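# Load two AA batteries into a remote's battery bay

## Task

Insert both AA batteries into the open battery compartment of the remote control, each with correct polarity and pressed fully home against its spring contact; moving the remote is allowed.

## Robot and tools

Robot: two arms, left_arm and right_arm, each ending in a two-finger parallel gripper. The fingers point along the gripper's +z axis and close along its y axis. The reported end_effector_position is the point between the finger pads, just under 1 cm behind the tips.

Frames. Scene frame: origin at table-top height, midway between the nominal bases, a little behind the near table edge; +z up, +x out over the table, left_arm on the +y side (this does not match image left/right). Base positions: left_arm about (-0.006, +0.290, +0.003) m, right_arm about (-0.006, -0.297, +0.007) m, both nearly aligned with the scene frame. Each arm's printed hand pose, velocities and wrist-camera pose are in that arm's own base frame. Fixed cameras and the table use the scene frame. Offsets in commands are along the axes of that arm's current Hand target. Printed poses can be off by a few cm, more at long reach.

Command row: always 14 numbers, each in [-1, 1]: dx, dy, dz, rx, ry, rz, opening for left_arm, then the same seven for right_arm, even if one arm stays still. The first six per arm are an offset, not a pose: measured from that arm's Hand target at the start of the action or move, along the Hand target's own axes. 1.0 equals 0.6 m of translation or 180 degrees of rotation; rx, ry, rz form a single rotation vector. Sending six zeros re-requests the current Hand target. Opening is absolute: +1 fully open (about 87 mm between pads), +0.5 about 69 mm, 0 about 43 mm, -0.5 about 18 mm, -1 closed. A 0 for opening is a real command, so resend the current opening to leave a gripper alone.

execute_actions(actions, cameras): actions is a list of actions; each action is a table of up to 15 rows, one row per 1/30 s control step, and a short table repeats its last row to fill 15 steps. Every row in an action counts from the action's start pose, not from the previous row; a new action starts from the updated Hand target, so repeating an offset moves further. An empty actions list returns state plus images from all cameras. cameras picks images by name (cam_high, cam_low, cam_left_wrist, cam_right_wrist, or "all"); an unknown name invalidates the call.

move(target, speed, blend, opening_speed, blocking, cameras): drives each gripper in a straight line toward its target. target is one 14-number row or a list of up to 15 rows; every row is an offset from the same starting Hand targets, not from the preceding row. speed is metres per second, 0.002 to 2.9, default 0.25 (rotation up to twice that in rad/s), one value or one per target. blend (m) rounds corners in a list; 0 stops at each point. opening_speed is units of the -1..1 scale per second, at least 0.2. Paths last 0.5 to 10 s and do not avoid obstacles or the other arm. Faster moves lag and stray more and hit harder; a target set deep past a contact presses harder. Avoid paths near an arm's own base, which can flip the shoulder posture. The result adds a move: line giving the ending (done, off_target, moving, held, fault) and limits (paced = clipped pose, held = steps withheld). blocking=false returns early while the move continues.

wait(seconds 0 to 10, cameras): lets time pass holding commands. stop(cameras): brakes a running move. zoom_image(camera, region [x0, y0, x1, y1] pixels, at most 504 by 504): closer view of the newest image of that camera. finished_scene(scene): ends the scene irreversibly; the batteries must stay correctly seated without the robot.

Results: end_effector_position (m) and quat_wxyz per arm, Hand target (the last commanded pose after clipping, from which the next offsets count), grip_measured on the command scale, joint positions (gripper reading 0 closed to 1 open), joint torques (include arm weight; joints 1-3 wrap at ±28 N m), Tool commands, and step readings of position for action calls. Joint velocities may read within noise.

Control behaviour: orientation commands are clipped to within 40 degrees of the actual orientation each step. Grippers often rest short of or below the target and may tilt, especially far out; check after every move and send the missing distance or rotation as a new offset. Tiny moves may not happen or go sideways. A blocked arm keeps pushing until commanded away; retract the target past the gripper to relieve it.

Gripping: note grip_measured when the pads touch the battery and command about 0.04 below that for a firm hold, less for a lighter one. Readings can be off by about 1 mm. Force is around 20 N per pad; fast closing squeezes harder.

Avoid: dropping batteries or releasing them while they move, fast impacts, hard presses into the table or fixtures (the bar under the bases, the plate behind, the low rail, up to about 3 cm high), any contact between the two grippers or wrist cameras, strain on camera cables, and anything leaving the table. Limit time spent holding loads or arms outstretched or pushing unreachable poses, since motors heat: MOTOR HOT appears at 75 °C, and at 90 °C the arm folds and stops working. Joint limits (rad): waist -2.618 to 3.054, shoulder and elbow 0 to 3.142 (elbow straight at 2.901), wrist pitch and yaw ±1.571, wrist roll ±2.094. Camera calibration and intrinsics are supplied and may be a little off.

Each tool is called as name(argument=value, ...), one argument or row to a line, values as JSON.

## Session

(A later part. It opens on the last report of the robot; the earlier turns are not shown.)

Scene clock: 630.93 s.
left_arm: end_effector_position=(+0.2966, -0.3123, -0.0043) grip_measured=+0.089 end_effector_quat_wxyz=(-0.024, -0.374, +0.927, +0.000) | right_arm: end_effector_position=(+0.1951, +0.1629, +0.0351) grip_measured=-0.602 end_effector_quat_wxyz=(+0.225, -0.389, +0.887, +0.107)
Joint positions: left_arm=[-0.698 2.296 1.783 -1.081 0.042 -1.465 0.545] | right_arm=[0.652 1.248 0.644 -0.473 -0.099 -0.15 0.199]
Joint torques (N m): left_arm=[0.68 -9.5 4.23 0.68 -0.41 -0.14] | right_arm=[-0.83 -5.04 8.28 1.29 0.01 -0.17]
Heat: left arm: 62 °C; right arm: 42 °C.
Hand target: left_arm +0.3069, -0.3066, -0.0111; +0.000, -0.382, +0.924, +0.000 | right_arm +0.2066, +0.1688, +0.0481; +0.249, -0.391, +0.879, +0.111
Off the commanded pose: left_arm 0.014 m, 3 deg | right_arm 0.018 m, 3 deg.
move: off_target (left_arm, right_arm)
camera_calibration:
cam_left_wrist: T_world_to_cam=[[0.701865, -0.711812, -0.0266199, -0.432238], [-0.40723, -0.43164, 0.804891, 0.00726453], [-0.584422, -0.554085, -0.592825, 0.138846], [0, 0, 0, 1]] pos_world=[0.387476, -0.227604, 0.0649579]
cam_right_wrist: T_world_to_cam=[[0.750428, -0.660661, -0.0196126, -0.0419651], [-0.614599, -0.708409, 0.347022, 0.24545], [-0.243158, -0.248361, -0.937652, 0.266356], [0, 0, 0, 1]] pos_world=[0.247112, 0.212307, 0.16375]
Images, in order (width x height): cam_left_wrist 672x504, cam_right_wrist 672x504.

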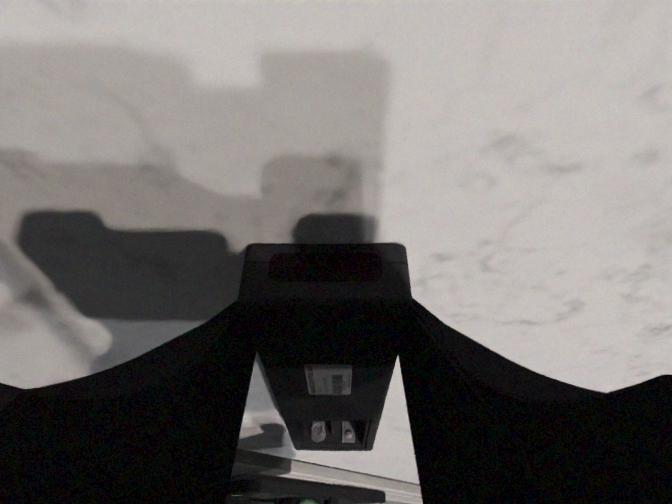

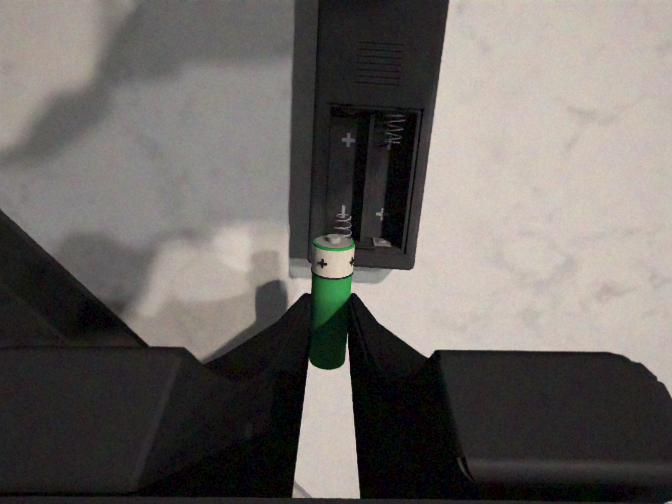

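move(
  target=[0,0,0,0,0,0,0.05, 0.1084,-0.1383,-0.0317,0,0,0,-0.72],
  speed=0.15,
  cameras=["cam_right_wrist","cam_low"],
)

zoom_image(
  camera="cam_low",
  region=[120, 280, 220, 350],
)

Scene clock: 652.33 s.
left_arm: end_effector_position=(+0.2966, -0.3123, -0.0043) grip_measured=+0.089 end_effector_quat_wxyz=(-0.024, -0.374, +0.927, +0.000) | right_arm: end_effector_position=(+0.2210, +0.0633, +0.0286) grip_measured=-0.602 end_effector_quat_wxyz=(+0.243, -0.386, +0.884, +0.106)
Joint positions: left_arm=[-0.698 2.296 1.783 -1.081 0.042 -1.465 0.545] | right_arm=[0.129 1.18 0.577 -0.54 -0.332 -0.621 0.199]
Joint torques (N m): left_arm=[0.65 -9.54 4.23 0.7 -0.42 -0.14] | right_arm=[-0.92 -2.4 6.27 1.11 -0.31 -0.18]
Heat: left arm: 62 °C; right arm: 46 °C.
Hand target: left_arm +0.3069, -0.3066, -0.0111; +0.000, -0.382, +0.924, +0.000 | right_arm +0.2245, +0.0647, +0.0303; +0.249, -0.391, +0.879, +0.111
Off the commanded pose: left_arm 0.014 m, 3 deg | right_arm 0.004 m, 1 deg.
move: off_target (left_arm)
camera_calibration:
cam_right_wrist: T_world_to_cam=[[0.745439, -0.666565, -0.00355237, -0.126376], [-0.631493, -0.707903, 0.316369, 0.197741], [-0.213395, -0.23359, -0.94863, 0.23476], [0, 0, 0, 1]] pos_world=[0.269174, 0.110582, 0.159693]
Images, in order (width x height): cam_low 672x504, cam_right_wrist 672x504.

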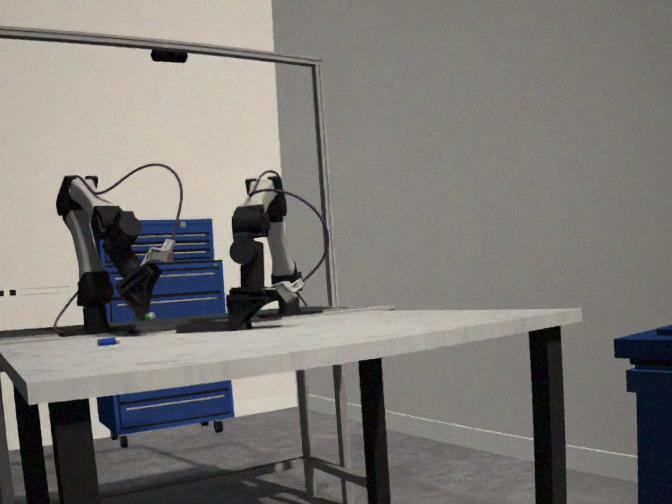

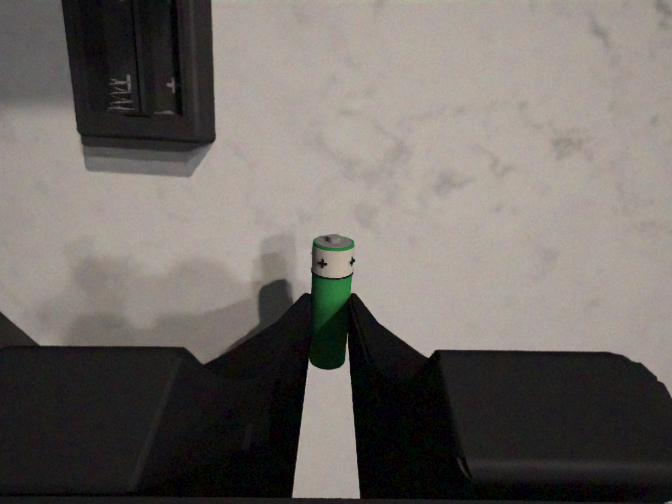

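Scaled by 5.040 from the camera's 672x504 image, which has a finer 960x720 frame.

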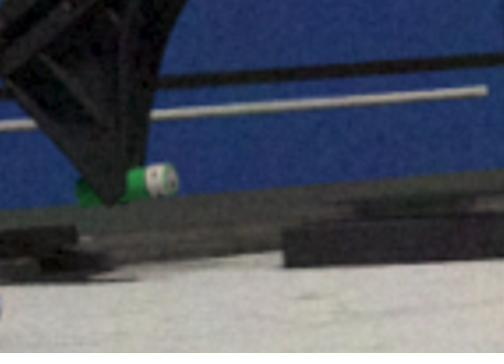

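move(
  target=[0,0,0,0,0,0,0.05, 0.0263,0,0.0426,0,0.022,0,-0.7],
  speed=0.08,
  cameras=["cam_right_wrist","cam_low"],
)

zoom_image(
  camera="cam_low",
  region=[120, 290, 200, 350],
)

Scene clock: 659.40 s.
left_arm: end_effector_position=(+0.2966, -0.3123, -0.0043) grip_measured=+0.089 end_effector_quat_wxyz=(-0.024, -0.374, +0.927, +0.000) | right_arm: end_effector_position=(+0.2192, +0.0630, +0.0000) grip_measured=-0.602 end_effector_quat_wxyz=(+0.211, -0.392, +0.890, +0.102)
Joint positions: left_arm=[-0.698 2.296 1.783 -1.081 0.042 -1.465 0.545] | right_arm=[0.151 1.294 0.543 -0.451 -0.303 -0.622 0.199]
Joint torques (N m): left_arm=[0.62 -9.57 4.23 0.69 -0.42 -0.15] | right_arm=[0.55 -3.17 5.67 1.2 -0.06 0.05]
Heat: left arm: 62 °C; right arm: 46 °C.
Hand target: left_arm +0.3069, -0.3066, -0.0111; +0.000, -0.382, +0.924, +0.000 | right_arm +0.2245, +0.0647, +0.0002; +0.219, -0.395, +0.887, +0.097
Off the commanded pose: left_arm 0.014 m, 3 deg | right_arm 0.006 m, 1 deg.
move: off_target (left_arm)
camera_calibration:
cam_right_wrist: T_world_to_cam=[[0.752513, -0.658226, -0.021497, -0.127352], [-0.604371, -0.703175, 0.374541, 0.199152], [-0.261649, -0.268855, -0.926961, 0.21991], [0, 0, 0, 1]] pos_world=[0.273735, 0.115336, 0.12652]
Images, in order (width x height): cam_low 672x504, cam_right_wrist 672x504.

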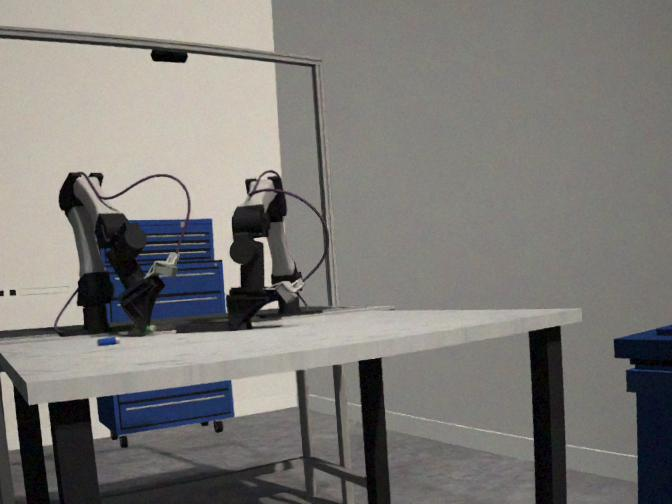

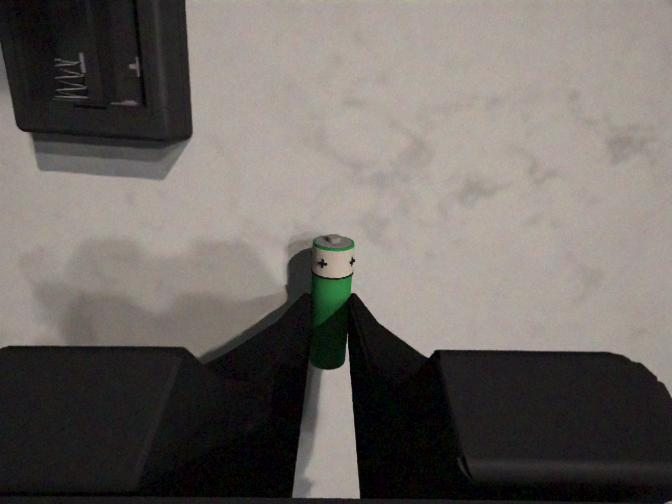

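Scaled by 6.300 from the camera's 672x504 image, which has a finer 960x720 frame.

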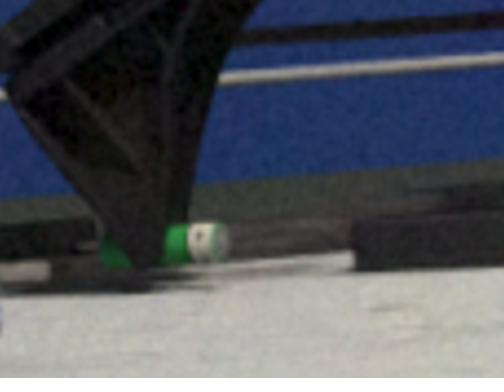

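move(
  target=[
    [0,0,0,0,0,0,0.05, 0.0031,0,0.0059,0,0,0,-0.7],
    [0,0,0,0,0,0,0.05, 0.0031,0,0.0059,0,0,0,-0.5],
  ],
  speed=0.04,
  opening_speed=0.3,
  cameras=["cam_right_wrist","cam_low"],
)

zoom_image(
  camera="cam_low",
  region=[120, 290, 200, 350],
)

Scene clock: 665.07 s.
left_arm: end_effector_position=(+0.2966, -0.3123, -0.0043) grip_measured=+0.089 end_effector_quat_wxyz=(-0.024, -0.374, +0.927, +0.000) | right_arm: end_effector_position=(+0.2202, +0.0631, -0.0036) grip_measured=-0.500 end_effector_quat_wxyz=(+0.212, -0.392, +0.889, +0.102)
Joint positions: left_arm=[-0.698 2.296 1.783 -1.081 0.042 -1.465 0.545] | right_arm=[0.151 1.306 0.534 -0.427 -0.303 -0.622 0.25]
Joint torques (N m): left_arm=[0.64 -9.54 4.26 0.68 -0.42 -0.14] | right_arm=[0.66 -3.44 5.52 1.23 -0.07 0.02]
Heat: left arm: 62 °C; right arm: 45 °C.
Hand target: left_arm +0.3069, -0.3066, -0.0111; +0.000, -0.382, +0.924, +0.000 | right_arm +0.2245, +0.0647, -0.0038; +0.219, -0.395, +0.887, +0.097
Off the commanded pose: left_arm 0.014 m, 3 deg | right_arm 0.005 m, 1 deg.
move: off_target (left_arm)
camera_calibration:
cam_right_wrist: T_world_to_cam=[[0.752469, -0.658345, -0.019301, -0.128129], [-0.605635, -0.703145, 0.37255, 0.201503], [-0.258838, -0.268643, -0.927811, 0.216279], [0, 0, 0, 1]] pos_world=[0.274431, 0.115435, 0.123123]
Images, in order (width x height): cam_low 672x504, cam_right_wrist 672x504.

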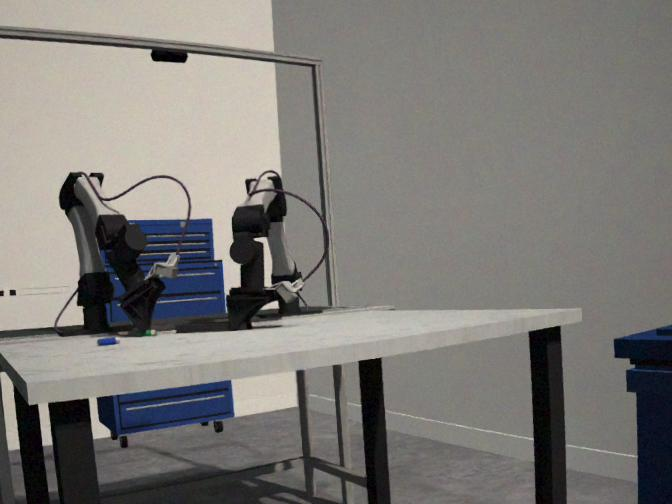

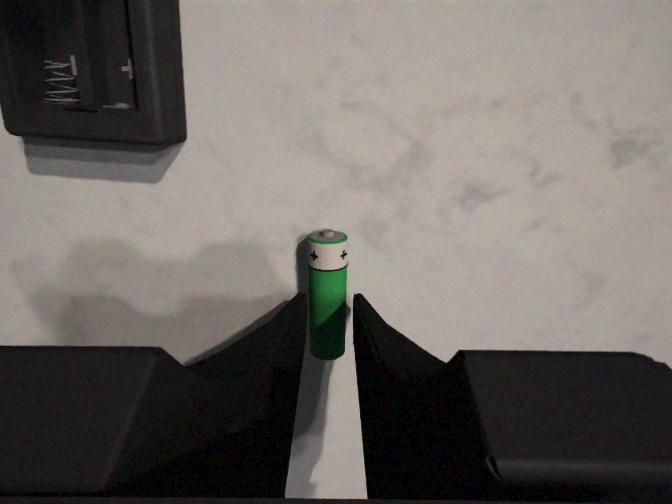

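Scaled by 6.300 from the camera's 672x504 image, which has a finer 960x720 frame.

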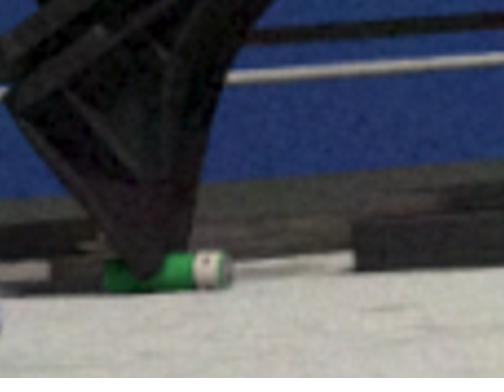

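move(
  target=[
    [0,0,0,0,0,0,0.05, 0,0,0,0,0,0,-0.35],
    [0,0,0,0,0,0,0.05, -0.0225,0,0.007,0,0,0,-0.35],
  ],
  speed=0.04,
  opening_speed=0.5,
  cameras=["cam_right_wrist","cam_low"],
)

zoom_image(
  camera="cam_low",
  region=[120, 290, 200, 350],
)

Scene clock: 675.70 s.
left_arm: end_effector_position=(+0.2966, -0.3123, -0.0043) grip_measured=+0.089 end_effector_quat_wxyz=(-0.024, -0.374, +0.927, +0.000) | right_arm: end_effector_position=(+0.2194, +0.0710, -0.0080) grip_measured=-0.350 end_effector_quat_wxyz=(+0.200, -0.397, +0.890, +0.104)
Joint positions: left_arm=[-0.698 2.296 1.783 -1.081 0.042 -1.465 0.545] | right_arm=[0.193 1.343 0.545 -0.416 -0.289 -0.594 0.325]
Joint torques (N m): left_arm=[0.65 -9.52 4.23 0.7 -0.43 -0.13] | right_arm=[0.49 -3.43 7.6 1.22 -0.03 0.17]
Heat: left arm: 63 °C; right arm: 44 °C.
Hand target: left_arm +0.3069, -0.3066, -0.0111; +0.000, -0.382, +0.924, +0.000 | right_arm +0.2338, +0.0751, -0.0012; +0.219, -0.395, +0.887, +0.097
Off the commanded pose: left_arm 0.014 m, 3 deg | right_arm 0.016 m, 2 deg.
move: off_target (left_arm, right_arm)
camera_calibration:
cam_right_wrist: T_world_to_cam=[[0.759741, -0.649471, -0.0313104, -0.124757], [-0.588504, -0.707304, 0.391643, 0.204905], [-0.276507, -0.279121, -0.919585, 0.218739], [0, 0, 0, 1]] pos_world=[0.275854, 0.124959, 0.116993]
Images, in order (width x height): cam_low 672x504, cam_right_wrist 672x504.

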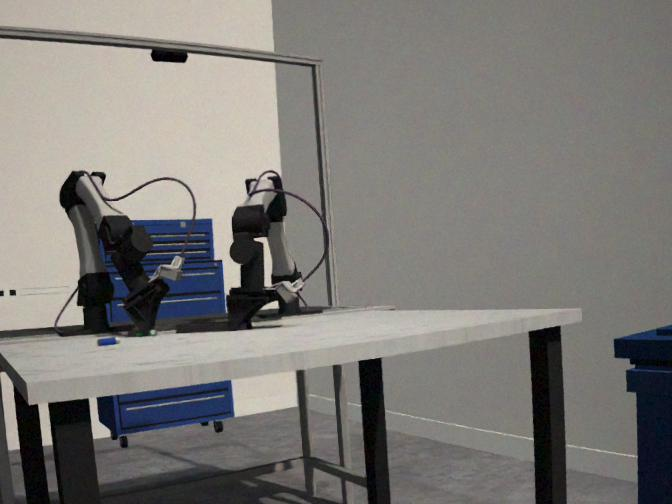

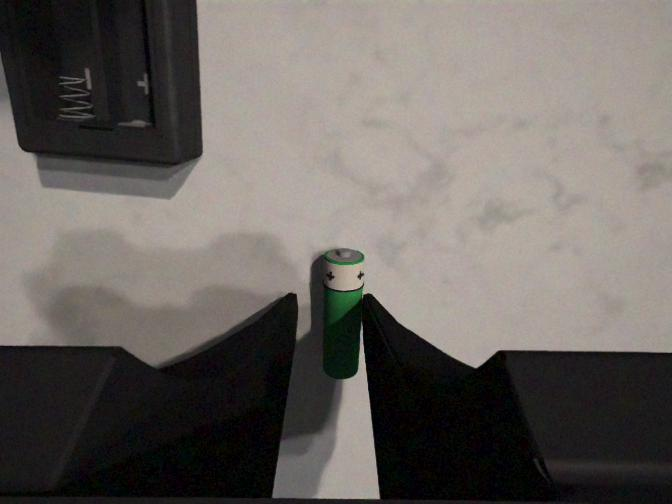

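Scaled by 6.300 from the camera's 672x504 image, which has a finer 960x720 frame.

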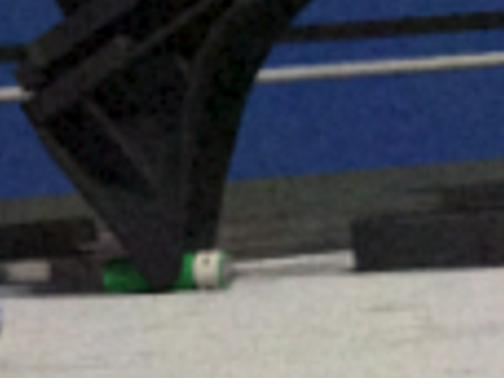

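move(
  target=[
    [0,0,0,0,0,0,0.05, -0.0233,0.002,-0.0443,0,0,0,-0.35],
    [0,0,0,0,0,0,0.05, -0.003,0.002,-0.001,0,0,0,-0.35],
  ],
  speed=0.08,
  cameras=["cam_right_wrist","cam_low"],
)

zoom_image(
  camera="cam_low",
  region=[120, 290, 200, 350],
)

Scene clock: 685.80 s.
left_arm: end_effector_position=(+0.2966, -0.3123, -0.0043) grip_measured=+0.089 end_effector_quat_wxyz=(-0.024, -0.374, +0.927, +0.000) | right_arm: end_effector_position=(+0.2291, +0.0745, -0.0001) grip_measured=-0.350 end_effector_quat_wxyz=(+0.212, -0.398, +0.887, +0.101)
Joint positions: left_arm=[-0.698 2.296 1.783 -1.081 0.042 -1.465 0.545] | right_arm=[0.201 1.343 0.575 -0.42 -0.285 -0.586 0.325]
Joint torques (N m): left_arm=[0.66 -9.59 4.26 0.69 -0.42 -0.14] | right_arm=[0.46 -3.43 5.83 1.23 0.01 0.17]
Heat: left arm: 63 °C; right arm: 44 °C.
Hand target: left_arm +0.3069, -0.3066, -0.0111; +0.000, -0.382, +0.924, +0.000 | right_arm +0.2337, +0.0768, +0.0001; +0.219, -0.395, +0.887, +0.097
Off the commanded pose: left_arm 0.014 m, 3 deg | right_arm 0.005 m, 1 deg.
move: off_target (left_arm)
camera_calibration:
cam_right_wrist: T_world_to_cam=[[0.759903, -0.649859, -0.0152238, -0.129539], [-0.59831, -0.708397, 0.374431, 0.212246], [-0.254112, -0.275422, -0.92713, 0.224314], [0, 0, 0, 1]] pos_world=[0.282427, 0.127954, 0.126525]
Images, in order (width x height): cam_low 672x504, cam_right_wrist 672x504.

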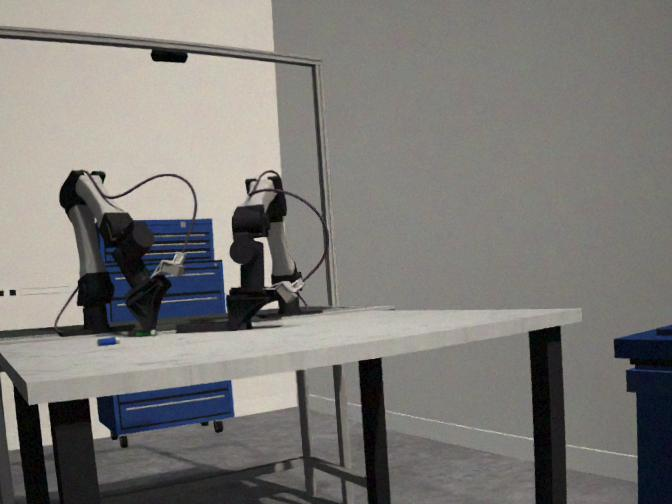

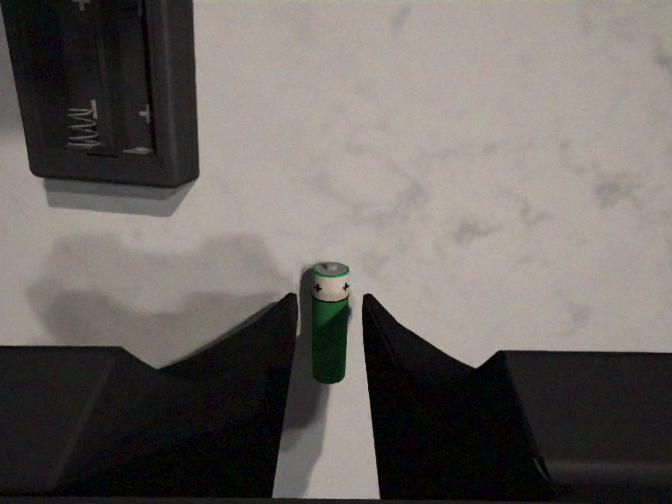

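Scaled by 6.300 from the camera's 672x504 image, which has a finer 960x720 frame.

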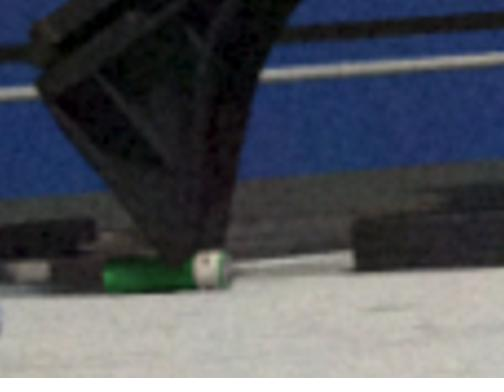

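move(
  target=[
    [0,0,0,0,0,0,0.05, -0.0233,0,-0.0443,0,0,0,-0.35],
    [0,0,0,0,0,0,0.05, 0.0002,0,0.0085,0,0,0,-0.35],
  ],
  speed=0.08,
  cameras=["cam_right_wrist","cam_low"],
)

zoom_image(
  camera="cam_low",
  region=[120, 290, 200, 350],
)

Scene clock: 693.13 s.
left_arm: end_effector_position=(+0.2966, -0.3123, -0.0043) grip_measured=+0.089 end_effector_quat_wxyz=(-0.024, -0.374, +0.927, +0.000) | right_arm: end_effector_position=(+0.2310, +0.0763, -0.0042) grip_measured=-0.350 end_effector_quat_wxyz=(+0.213, -0.398, +0.887, +0.101)
Joint positions: left_arm=[-0.698 2.296 1.783 -1.081 0.042 -1.465 0.545] | right_arm=[0.208 1.362 0.57 -0.391 -0.282 -0.58 0.325]
Joint torques (N m): left_arm=[0.65 -9.54 4.25 0.69 -0.42 -0.14] | right_arm=[0.57 -3.3 5.61 1.21 -0.02 0.11]
Heat: left arm: 63 °C; right arm: 44 °C.
Hand target: left_arm +0.3069, -0.3066, -0.0111; +0.000, -0.382, +0.924, +0.000 | right_arm +0.2353, +0.0785, -0.0044; +0.219, -0.395, +0.887, +0.097
Off the commanded pose: left_arm 0.014 m, 3 deg | right_arm 0.005 m, 1 deg.
move: off_target (left_arm)
camera_calibration:
cam_right_wrist: T_world_to_cam=[[0.760092, -0.649658, -0.0142947, -0.129979], [-0.598751, -0.708741, 0.373074, 0.216299], [-0.252501, -0.275012, -0.927692, 0.221065], [0, 0, 0, 1]] pos_world=[0.284125, 0.129654, 0.122527]
Images, in order (width x height): cam_low 672x504, cam_right_wrist 672x504.

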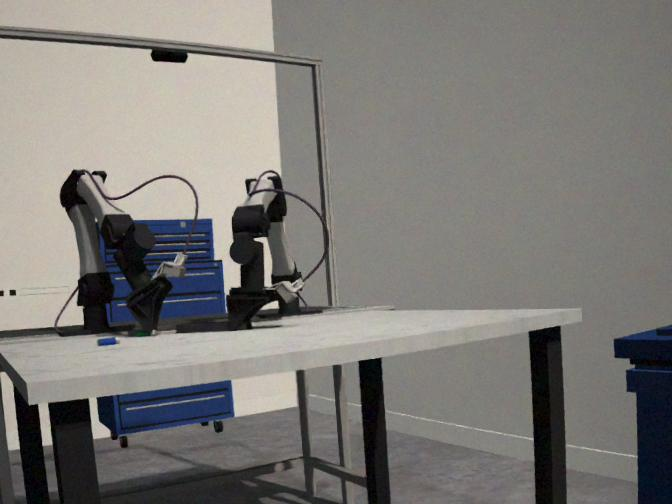

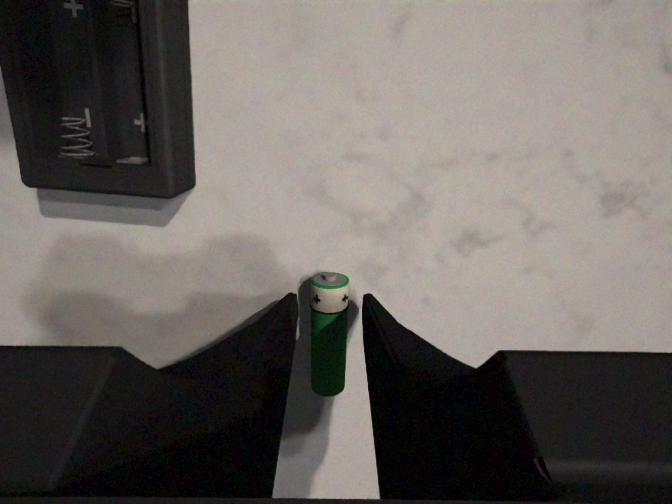

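Scaled by 6.300 from the camera's 672x504 image, which has a finer 960x720 frame.

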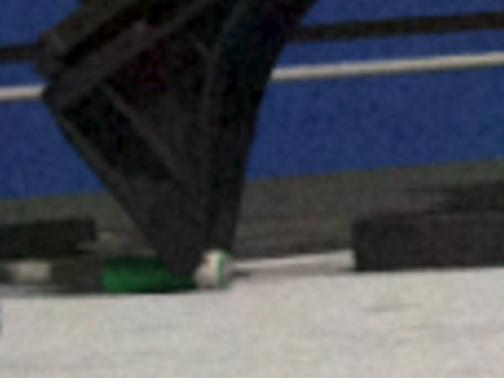

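move(
  target=[
    [0,0,0,0,0,0,0.05, -0.0233,0,-0.0443,0,0,0,-0.35],
    [0,0,0,0,0,0,0.05, -0.0016,0,-0.003,0,0,0,-0.35],
    [0,0,0,0,0,0,0.05, -0.0016,0,-0.003,0,0,0,-0.72],
  ],
  speed=0.08,
  opening_speed=0.4,
  cameras=["cam_right_wrist","cam_low"],
)

zoom_image(
  camera="cam_low",
  region=[120, 290, 200, 350],
)

Scene clock: 700.47 s.
left_arm: end_effector_position=(+0.2966, -0.3123, -0.0043) grip_measured=+0.089 end_effector_quat_wxyz=(-0.024, -0.374, +0.927, +0.000) | right_arm: end_effector_position=(+0.2308, +0.0761, -0.0026) grip_measured=-0.621 end_effector_quat_wxyz=(+0.212, -0.397, +0.887, +0.100)
Joint positions: left_arm=[-0.698 2.296 1.783 -1.081 0.042 -1.465 0.545] | right_arm=[0.208 1.358 0.574 -0.401 -0.282 -0.579 0.189]
Joint torques (N m): left_arm=[0.66 -9.5 4.25 0.69 -0.41 -0.14] | right_arm=[0.59 -3.62 5.6 1.21 0.03 0.26]
Heat: left arm: 63 °C; right arm: 44 °C.
Hand target: left_arm +0.3069, -0.3066, -0.0111; +0.000, -0.382, +0.924, +0.000 | right_arm +0.2353, +0.0785, -0.0025; +0.219, -0.395, +0.887, +0.097
Off the commanded pose: left_arm 0.014 m, 3 deg | right_arm 0.005 m, 1 deg.
move: off_target (left_arm)
camera_calibration:
cam_right_wrist: T_world_to_cam=[[0.75939, -0.650469, -0.0147372, -0.129666], [-0.599049, -0.70784, 0.374303, 0.215523], [-0.253904, -0.275413, -0.92719, 0.222723], [0, 0, 0, 1]] pos_world=[0.284126, 0.129553, 0.123925]
Images, in order (width x height): cam_low 672x504, cam_right_wrist 672x504.

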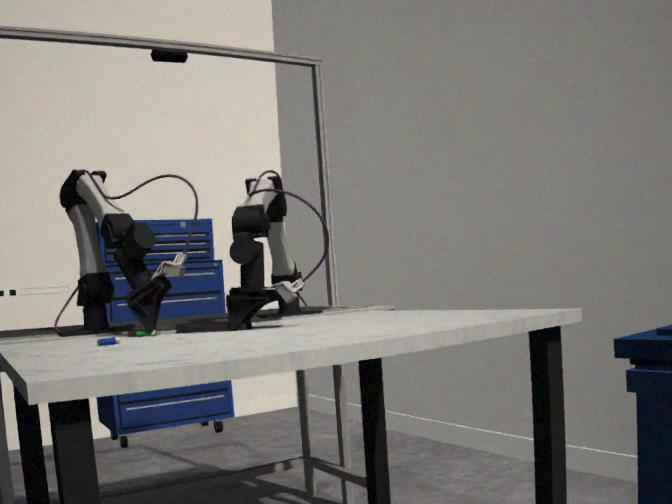

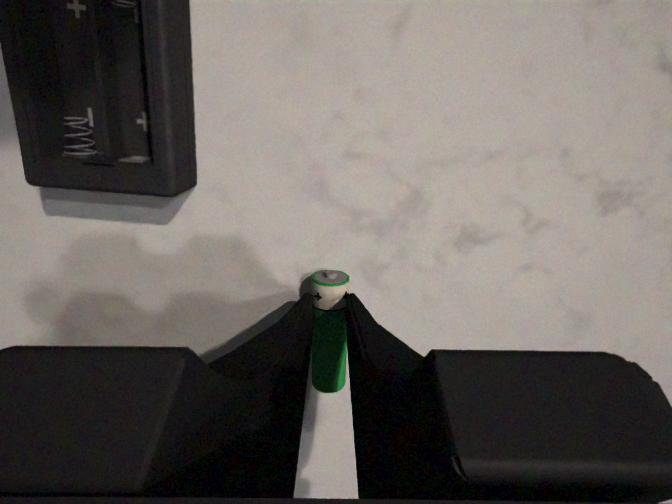

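Scaled by 6.300 from the camera's 672x504 image, which has a finer 960x720 frame.

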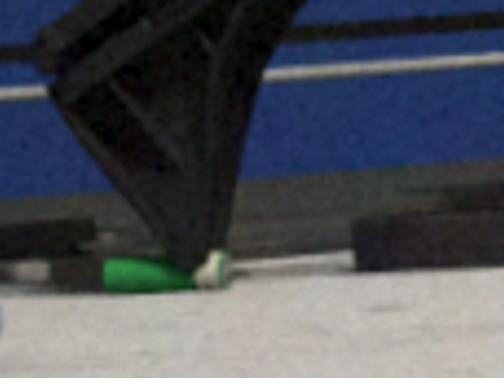

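move(
  target=[
    [0,0,0,0,0,0,0.05, -0.0388,0,-0.0738,0,0,0,-0.75],
    [0,0,0,0,0,0,0.05, -0.1745,0.1285,0.0107,0.0092,-0.1517,0.0104,-0.75],
  ],
  speed=0.12,
  cameras=["cam_right_wrist","cam_left_wrist"],
)

zoom_image(
  camera="cam_right_wrist",
  region=[260, 220, 420, 460],
)

zoom_image(
  camera="cam_left_wrist",
  region=[270, 400, 390, 490],
)

Scene clock: 723.57 s.
left_arm: end_effector_position=(+0.2966, -0.3123, -0.0043) grip_measured=+0.089 end_effector_quat_wxyz=(-0.024, -0.374, +0.927, +0.000) | right_arm: end_effector_position=(+0.2389, +0.1975, +0.0375) grip_measured=-0.621 end_effector_quat_wxyz=(+0.416, -0.350, +0.820, +0.176)
Joint positions: left_arm=[-0.698 2.296 1.783 -1.081 0.042 -1.465 0.545] | right_arm=[0.624 1.206 0.372 0.193 -0.144 -0.11 0.189]
Joint torques (N m): left_arm=[0.62 -9.5 4.25 0.69 -0.41 -0.14] | right_arm=[0.32 -2.84 5.97 1.93 0.16 0.21]
Heat: left arm: 64 °C; right arm: 43 °C.
Hand target: left_arm +0.3069, -0.3066, -0.0111; +0.000, -0.382, +0.924, +0.000 | right_arm +0.2421, +0.2012, +0.0405; +0.426, -0.343, +0.818, +0.178
Off the commanded pose: left_arm 0.014 m, 3 deg | right_arm 0.006 m, 1 deg.
move: off_target (left_arm)
camera_calibration:
cam_left_wrist: T_world_to_cam=[[0.701865, -0.711812, -0.0266199, -0.432238], [-0.40723, -0.43164, 0.804891, 0.00726453], [-0.584422, -0.554085, -0.592825, 0.138846], [0, 0, 0, 1]] pos_world=[0.387476, -0.227604, 0.0649579]
cam_right_wrist: T_world_to_cam=[[0.733674, -0.679473, 0.00620911, -0.0451979], [-0.676915, -0.731647, -0.0804905, 0.331649], [0.059234, 0.0548507, -0.996736, 0.158004], [0, 0, 0, 1]] pos_world=[0.248299, 0.203273, 0.184464]
Images, in order (width x height): cam_left_wrist 672x504, cam_right_wrist 672x504.

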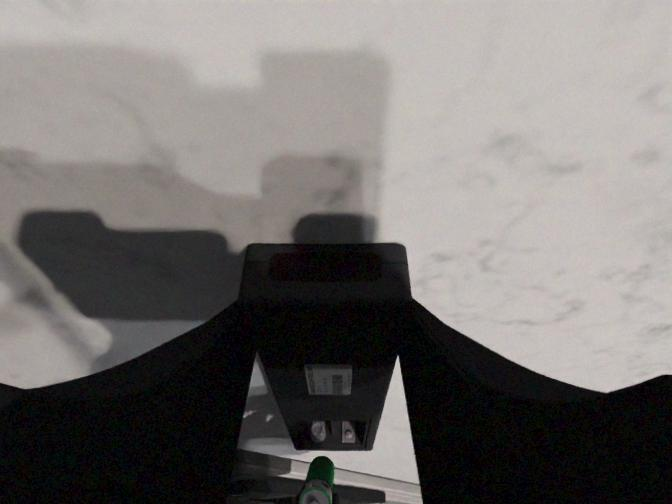

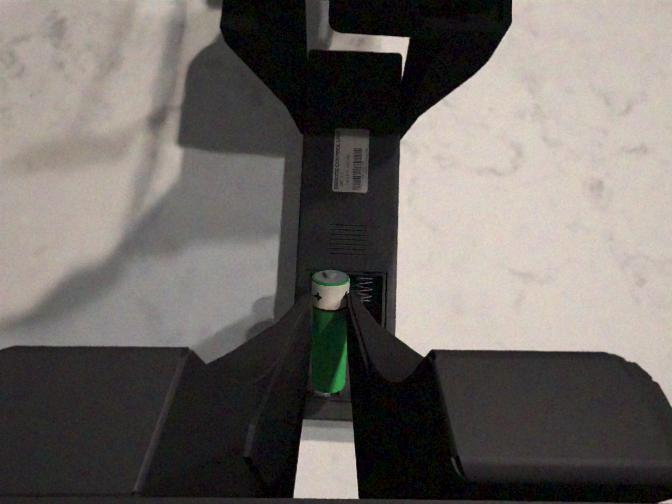

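Scaled by 2.100 from the camera's 672x504 image, which has a finer 960x720 frame.

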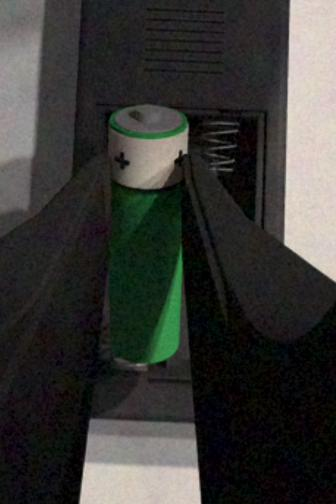

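Scaled by 4.200 from the camera's 672x504 image, which has a finer 960x720 frame.

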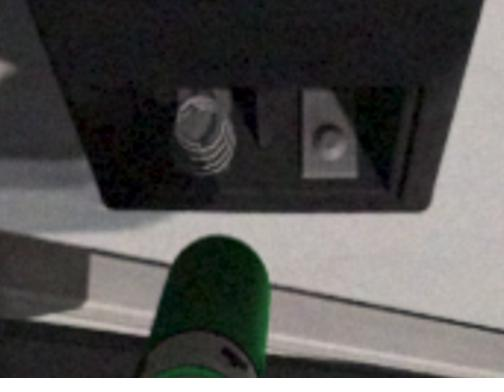

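move(
  target=[0,0,0,0,0,0,0.05, 0.0191,0.0022,0.0134,0,0,0,-0.75],
  speed=0.05,
  cameras=["cam_right_wrist","cam_left_wrist"],
)

zoom_image(
  camera="cam_right_wrist",
  region=[260, 220, 420, 460],
)

zoom_image(
  camera="cam_left_wrist",
  region=[270, 400, 390, 490],
)

Scene clock: 732.40 s.
left_arm: end_effector_position=(+0.2966, -0.3123, -0.0043) grip_measured=+0.089 end_effector_quat_wxyz=(-0.024, -0.374, +0.927, +0.000) | right_arm: end_effector_position=(+0.2381, +0.1979, +0.0233) grip_measured=-0.621 end_effector_quat_wxyz=(+0.416, -0.350, +0.821, +0.175)
Joint positions: left_arm=[-0.698 2.296 1.783 -1.081 0.042 -1.465 0.545] | right_arm=[0.63 1.261 0.334 0.285 -0.137 -0.107 0.189]
Joint torques (N m): left_arm=[0.66 -9.5 4.26 0.68 -0.41 -0.15] | right_arm=[0.29 -3.17 5.67 1.87 0.13 0.2]
Heat: left arm: 64 °C; right arm: 43 °C.
Hand target: left_arm +0.3069, -0.3066, -0.0111; +0.000, -0.382, +0.924, +0.000 | right_arm +0.2412, +0.2022, +0.0266; +0.426, -0.343, +0.818, +0.178
Off the commanded pose: left_arm 0.014 m, 3 deg | right_arm 0.006 m, 1 deg.
move: off_target (left_arm)
camera_calibration:
cam_left_wrist: T_world_to_cam=[[0.701865, -0.711812, -0.0266199, -0.432238], [-0.40723, -0.43164, 0.804891, 0.00726453], [-0.584422, -0.554085, -0.592825, 0.138846], [0, 0, 0, 1]] pos_world=[0.387476, -0.227604, 0.0649579]
cam_right_wrist: T_world_to_cam=[[0.732744, -0.680465, 0.00731579, -0.0438698], [-0.67794, -0.730872, -0.078893, 0.330228], [0.0590308, 0.0528487, -0.996856, 0.144344], [0, 0, 0, 1]] pos_world=[0.2475, 0.203874, 0.170264]
Images, in order (width x height): cam_left_wrist 672x504, cam_right_wrist 672x504.

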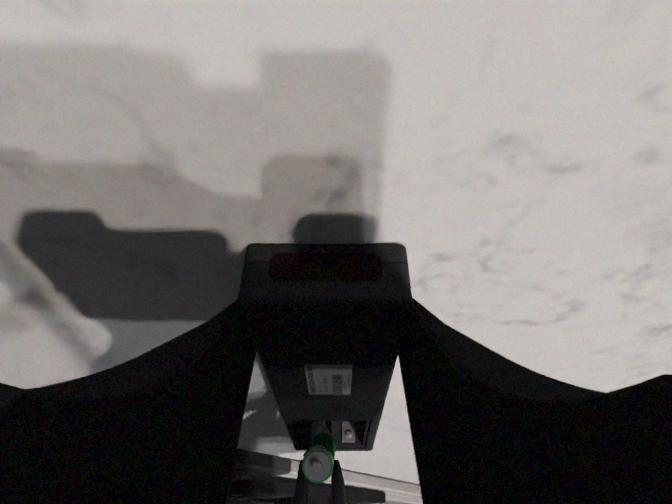

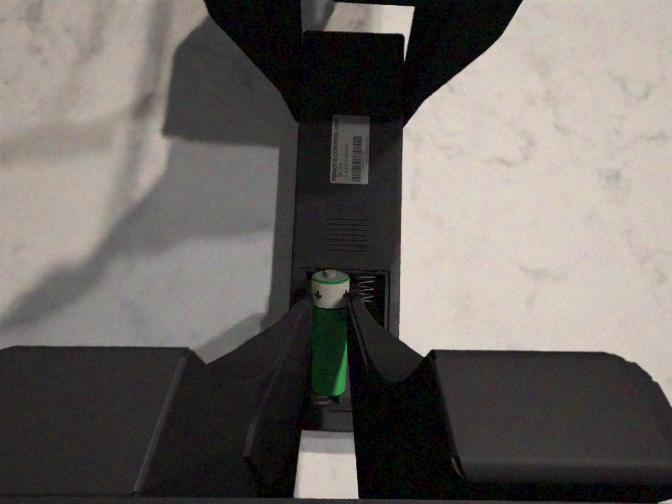

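Scaled by 2.100 from the camera's 672x504 image, which has a finer 960x720 frame.

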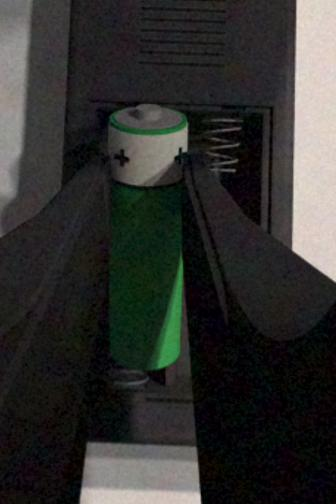

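Scaled by 4.200 from the camera's 672x504 image, which has a finer 960x720 frame.

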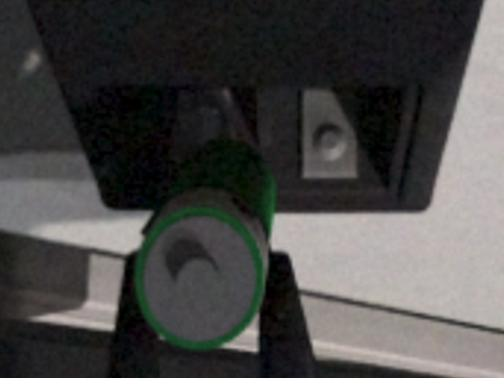

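move(
  target=[0,0,0,0,0,0,0.05, 0.0082,0.003,0.0057,0,0,0,-0.75],
  speed=0.05,
  cameras=["cam_right_wrist","cam_left_wrist"],
)

zoom_image(
  camera="cam_right_wrist",
  region=[260, 220, 420, 460],
)

zoom_image(
  camera="cam_left_wrist",
  region=[270, 400, 390, 490],
)

Scene clock: 738.37 s.
left_arm: end_effector_position=(+0.2966, -0.3123, -0.0043) grip_measured=+0.089 end_effector_quat_wxyz=(-0.024, -0.374, +0.927, +0.000) | right_arm: end_effector_position=(+0.2380, +0.2005, +0.0187) grip_measured=-0.621 end_effector_quat_wxyz=(+0.419, -0.350, +0.819, +0.176)
Joint positions: left_arm=[-0.698 2.296 1.783 -1.081 0.042 -1.465 0.545] | right_arm=[0.639 1.288 0.32 0.336 -0.131 -0.101 0.189]
Joint torques (N m): left_arm=[0.64 -9.52 4.25 0.69 -0.42 -0.14] | right_arm=[0.43 -3.17 5.39 1.9 0.12 0.13]
Heat: left arm: 64 °C; right arm: 43 °C.
Hand target: left_arm +0.3069, -0.3066, -0.0111; +0.000, -0.382, +0.924, +0.000 | right_arm +0.2398, +0.2034, +0.0205; +0.426, -0.343, +0.818, +0.178
Off the commanded pose: left_arm 0.014 m, 3 deg | right_arm 0.004 m, 1 deg.
move: off_target (left_arm)
camera_calibration:
cam_left_wrist: T_world_to_cam=[[0.701865, -0.711812, -0.0266199, -0.432238], [-0.40723, -0.43164, 0.804891, 0.00726453], [-0.584422, -0.554085, -0.592825, 0.138846], [0, 0, 0, 1]] pos_world=[0.387476, -0.227604, 0.0649579]
cam_right_wrist: T_world_to_cam=[[0.733512, -0.679632, 0.00777662, -0.0423206], [-0.676606, -0.731236, -0.0865847, 0.331663], [0.0645323, 0.0582491, -0.996214, 0.137241], [0, 0, 0, 1]] pos_world=[0.246592, 0.205768, 0.165767]
Images, in order (width x height): cam_left_wrist 672x504, cam_right_wrist 672x504.

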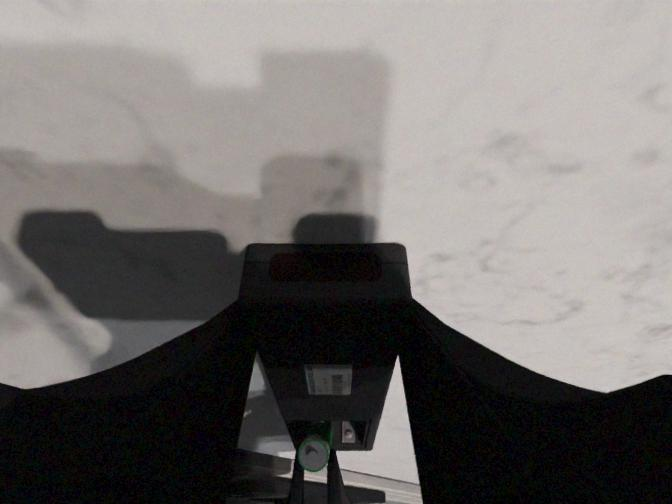

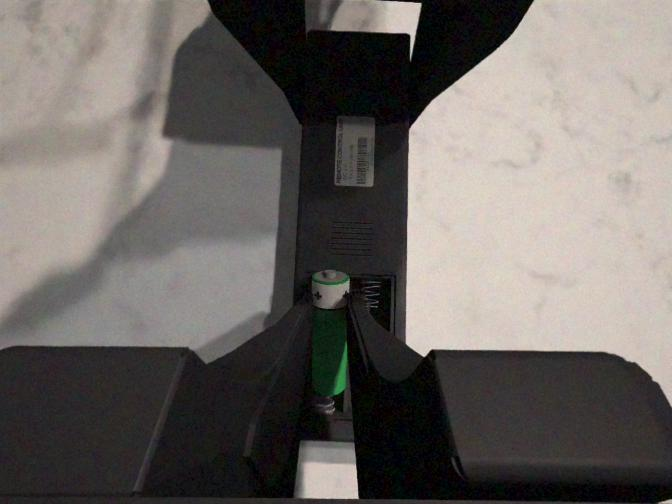

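Scaled by 2.100 from the camera's 672x504 image, which has a finer 960x720 frame.

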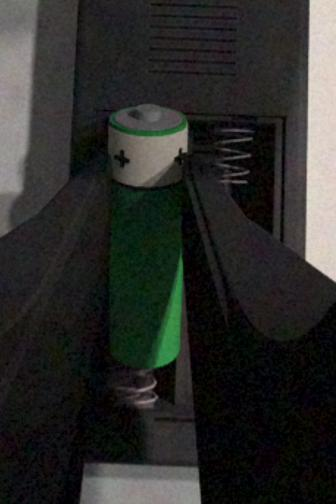

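Scaled by 4.200 from the camera's 672x504 image, which has a finer 960x720 frame.

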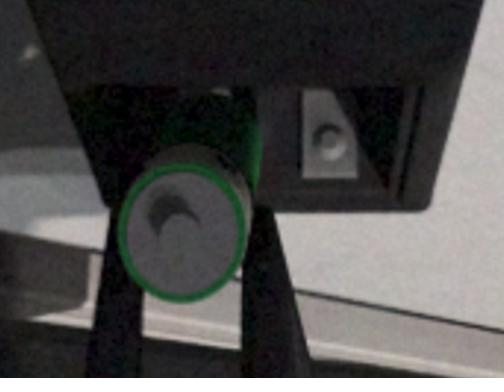

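move(
  target=[0,0,0,0,0,0,0.05, 0.012,0,0.0002,0,0,0,-0.75],
  speed=0.05,
  cameras=["cam_right_wrist","cam_left_wrist"],
)

zoom_image(
  camera="cam_right_wrist",
  region=[260, 220, 420, 460],
)

zoom_image(
  camera="cam_left_wrist",
  region=[270, 400, 390, 490],
)

Scene clock: 745.00 s.
left_arm: end_effector_position=(+0.2966, -0.3123, -0.0043) grip_measured=+0.089 end_effector_quat_wxyz=(-0.024, -0.374, +0.927, +0.000) | right_arm: end_effector_position=(+0.2378, +0.2003, +0.0166) grip_measured=-0.621 end_effector_quat_wxyz=(+0.427, -0.349, +0.815, +0.178)
Joint positions: left_arm=[-0.698 2.296 1.783 -1.081 0.042 -1.465 0.545] | right_arm=[0.639 1.296 0.295 0.386 -0.131 -0.101 0.189]
Joint torques (N m): left_arm=[0.64 -9.54 4.27 0.69 -0.42 -0.15] | right_arm=[0.03 -3.08 4.82 1.78 0.14 0.2]
Heat: left arm: 64 °C; right arm: 43 °C.
Hand target: left_arm +0.3069, -0.3066, -0.0111; +0.000, -0.382, +0.924, +0.000 | right_arm +0.2371, +0.2006, +0.0146; +0.426, -0.343, +0.818, +0.178
Off the commanded pose: left_arm 0.014 m, 3 deg | right_arm 0.002 m, 1 deg.
move: off_target (left_arm)
camera_calibration:
cam_left_wrist: T_world_to_cam=[[0.701865, -0.711812, -0.0266199, -0.432238], [-0.40723, -0.43164, 0.804891, 0.00726453], [-0.584422, -0.554085, -0.592825, 0.138846], [0, 0, 0, 1]] pos_world=[0.387476, -0.227604, 0.0649579]
cam_right_wrist: T_world_to_cam=[[0.733435, -0.679667, 0.0111757, -0.042294], [-0.675125, -0.730254, -0.104573, 0.330908], [0.079236, 0.0691525, -0.994454, 0.129417], [0, 0, 0, 1]] pos_world=[0.24417, 0.203952, 0.163776]
Images, in order (width x height): cam_left_wrist 672x504, cam_right_wrist 672x504.

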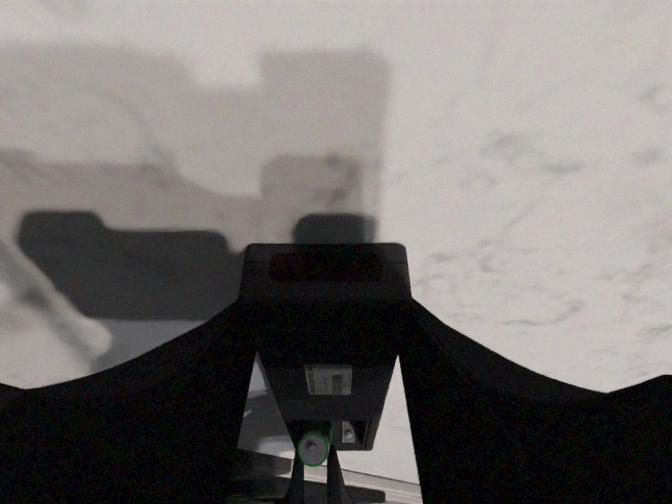

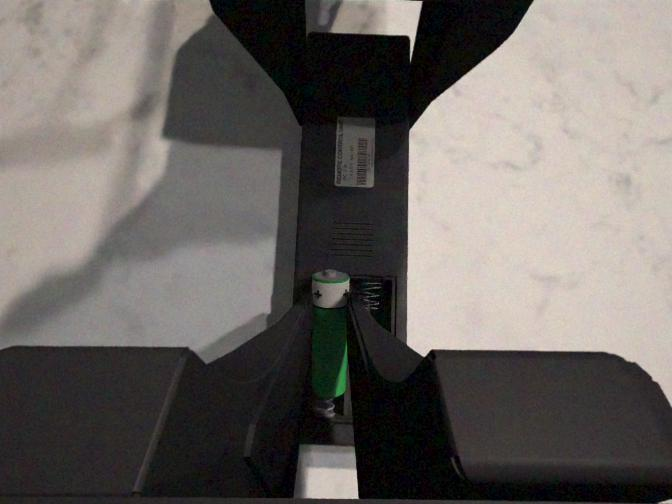

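Scaled by 2.100 from the camera's 672x504 image, which has a finer 960x720 frame.

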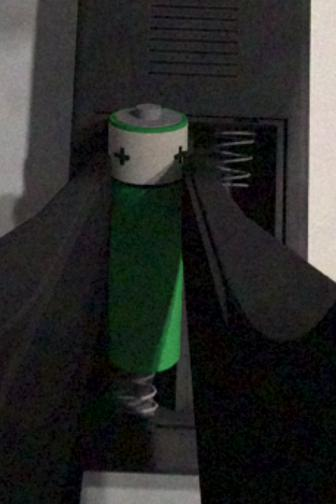

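Scaled by 4.200 from the camera's 672x504 image, which has a finer 960x720 frame.

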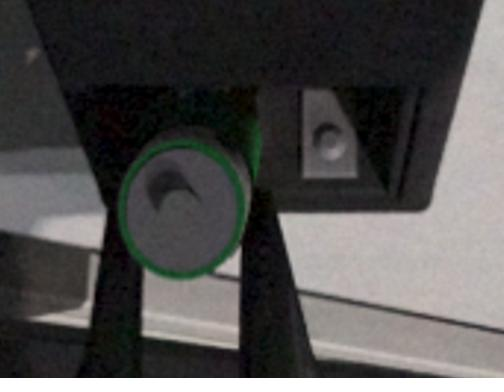

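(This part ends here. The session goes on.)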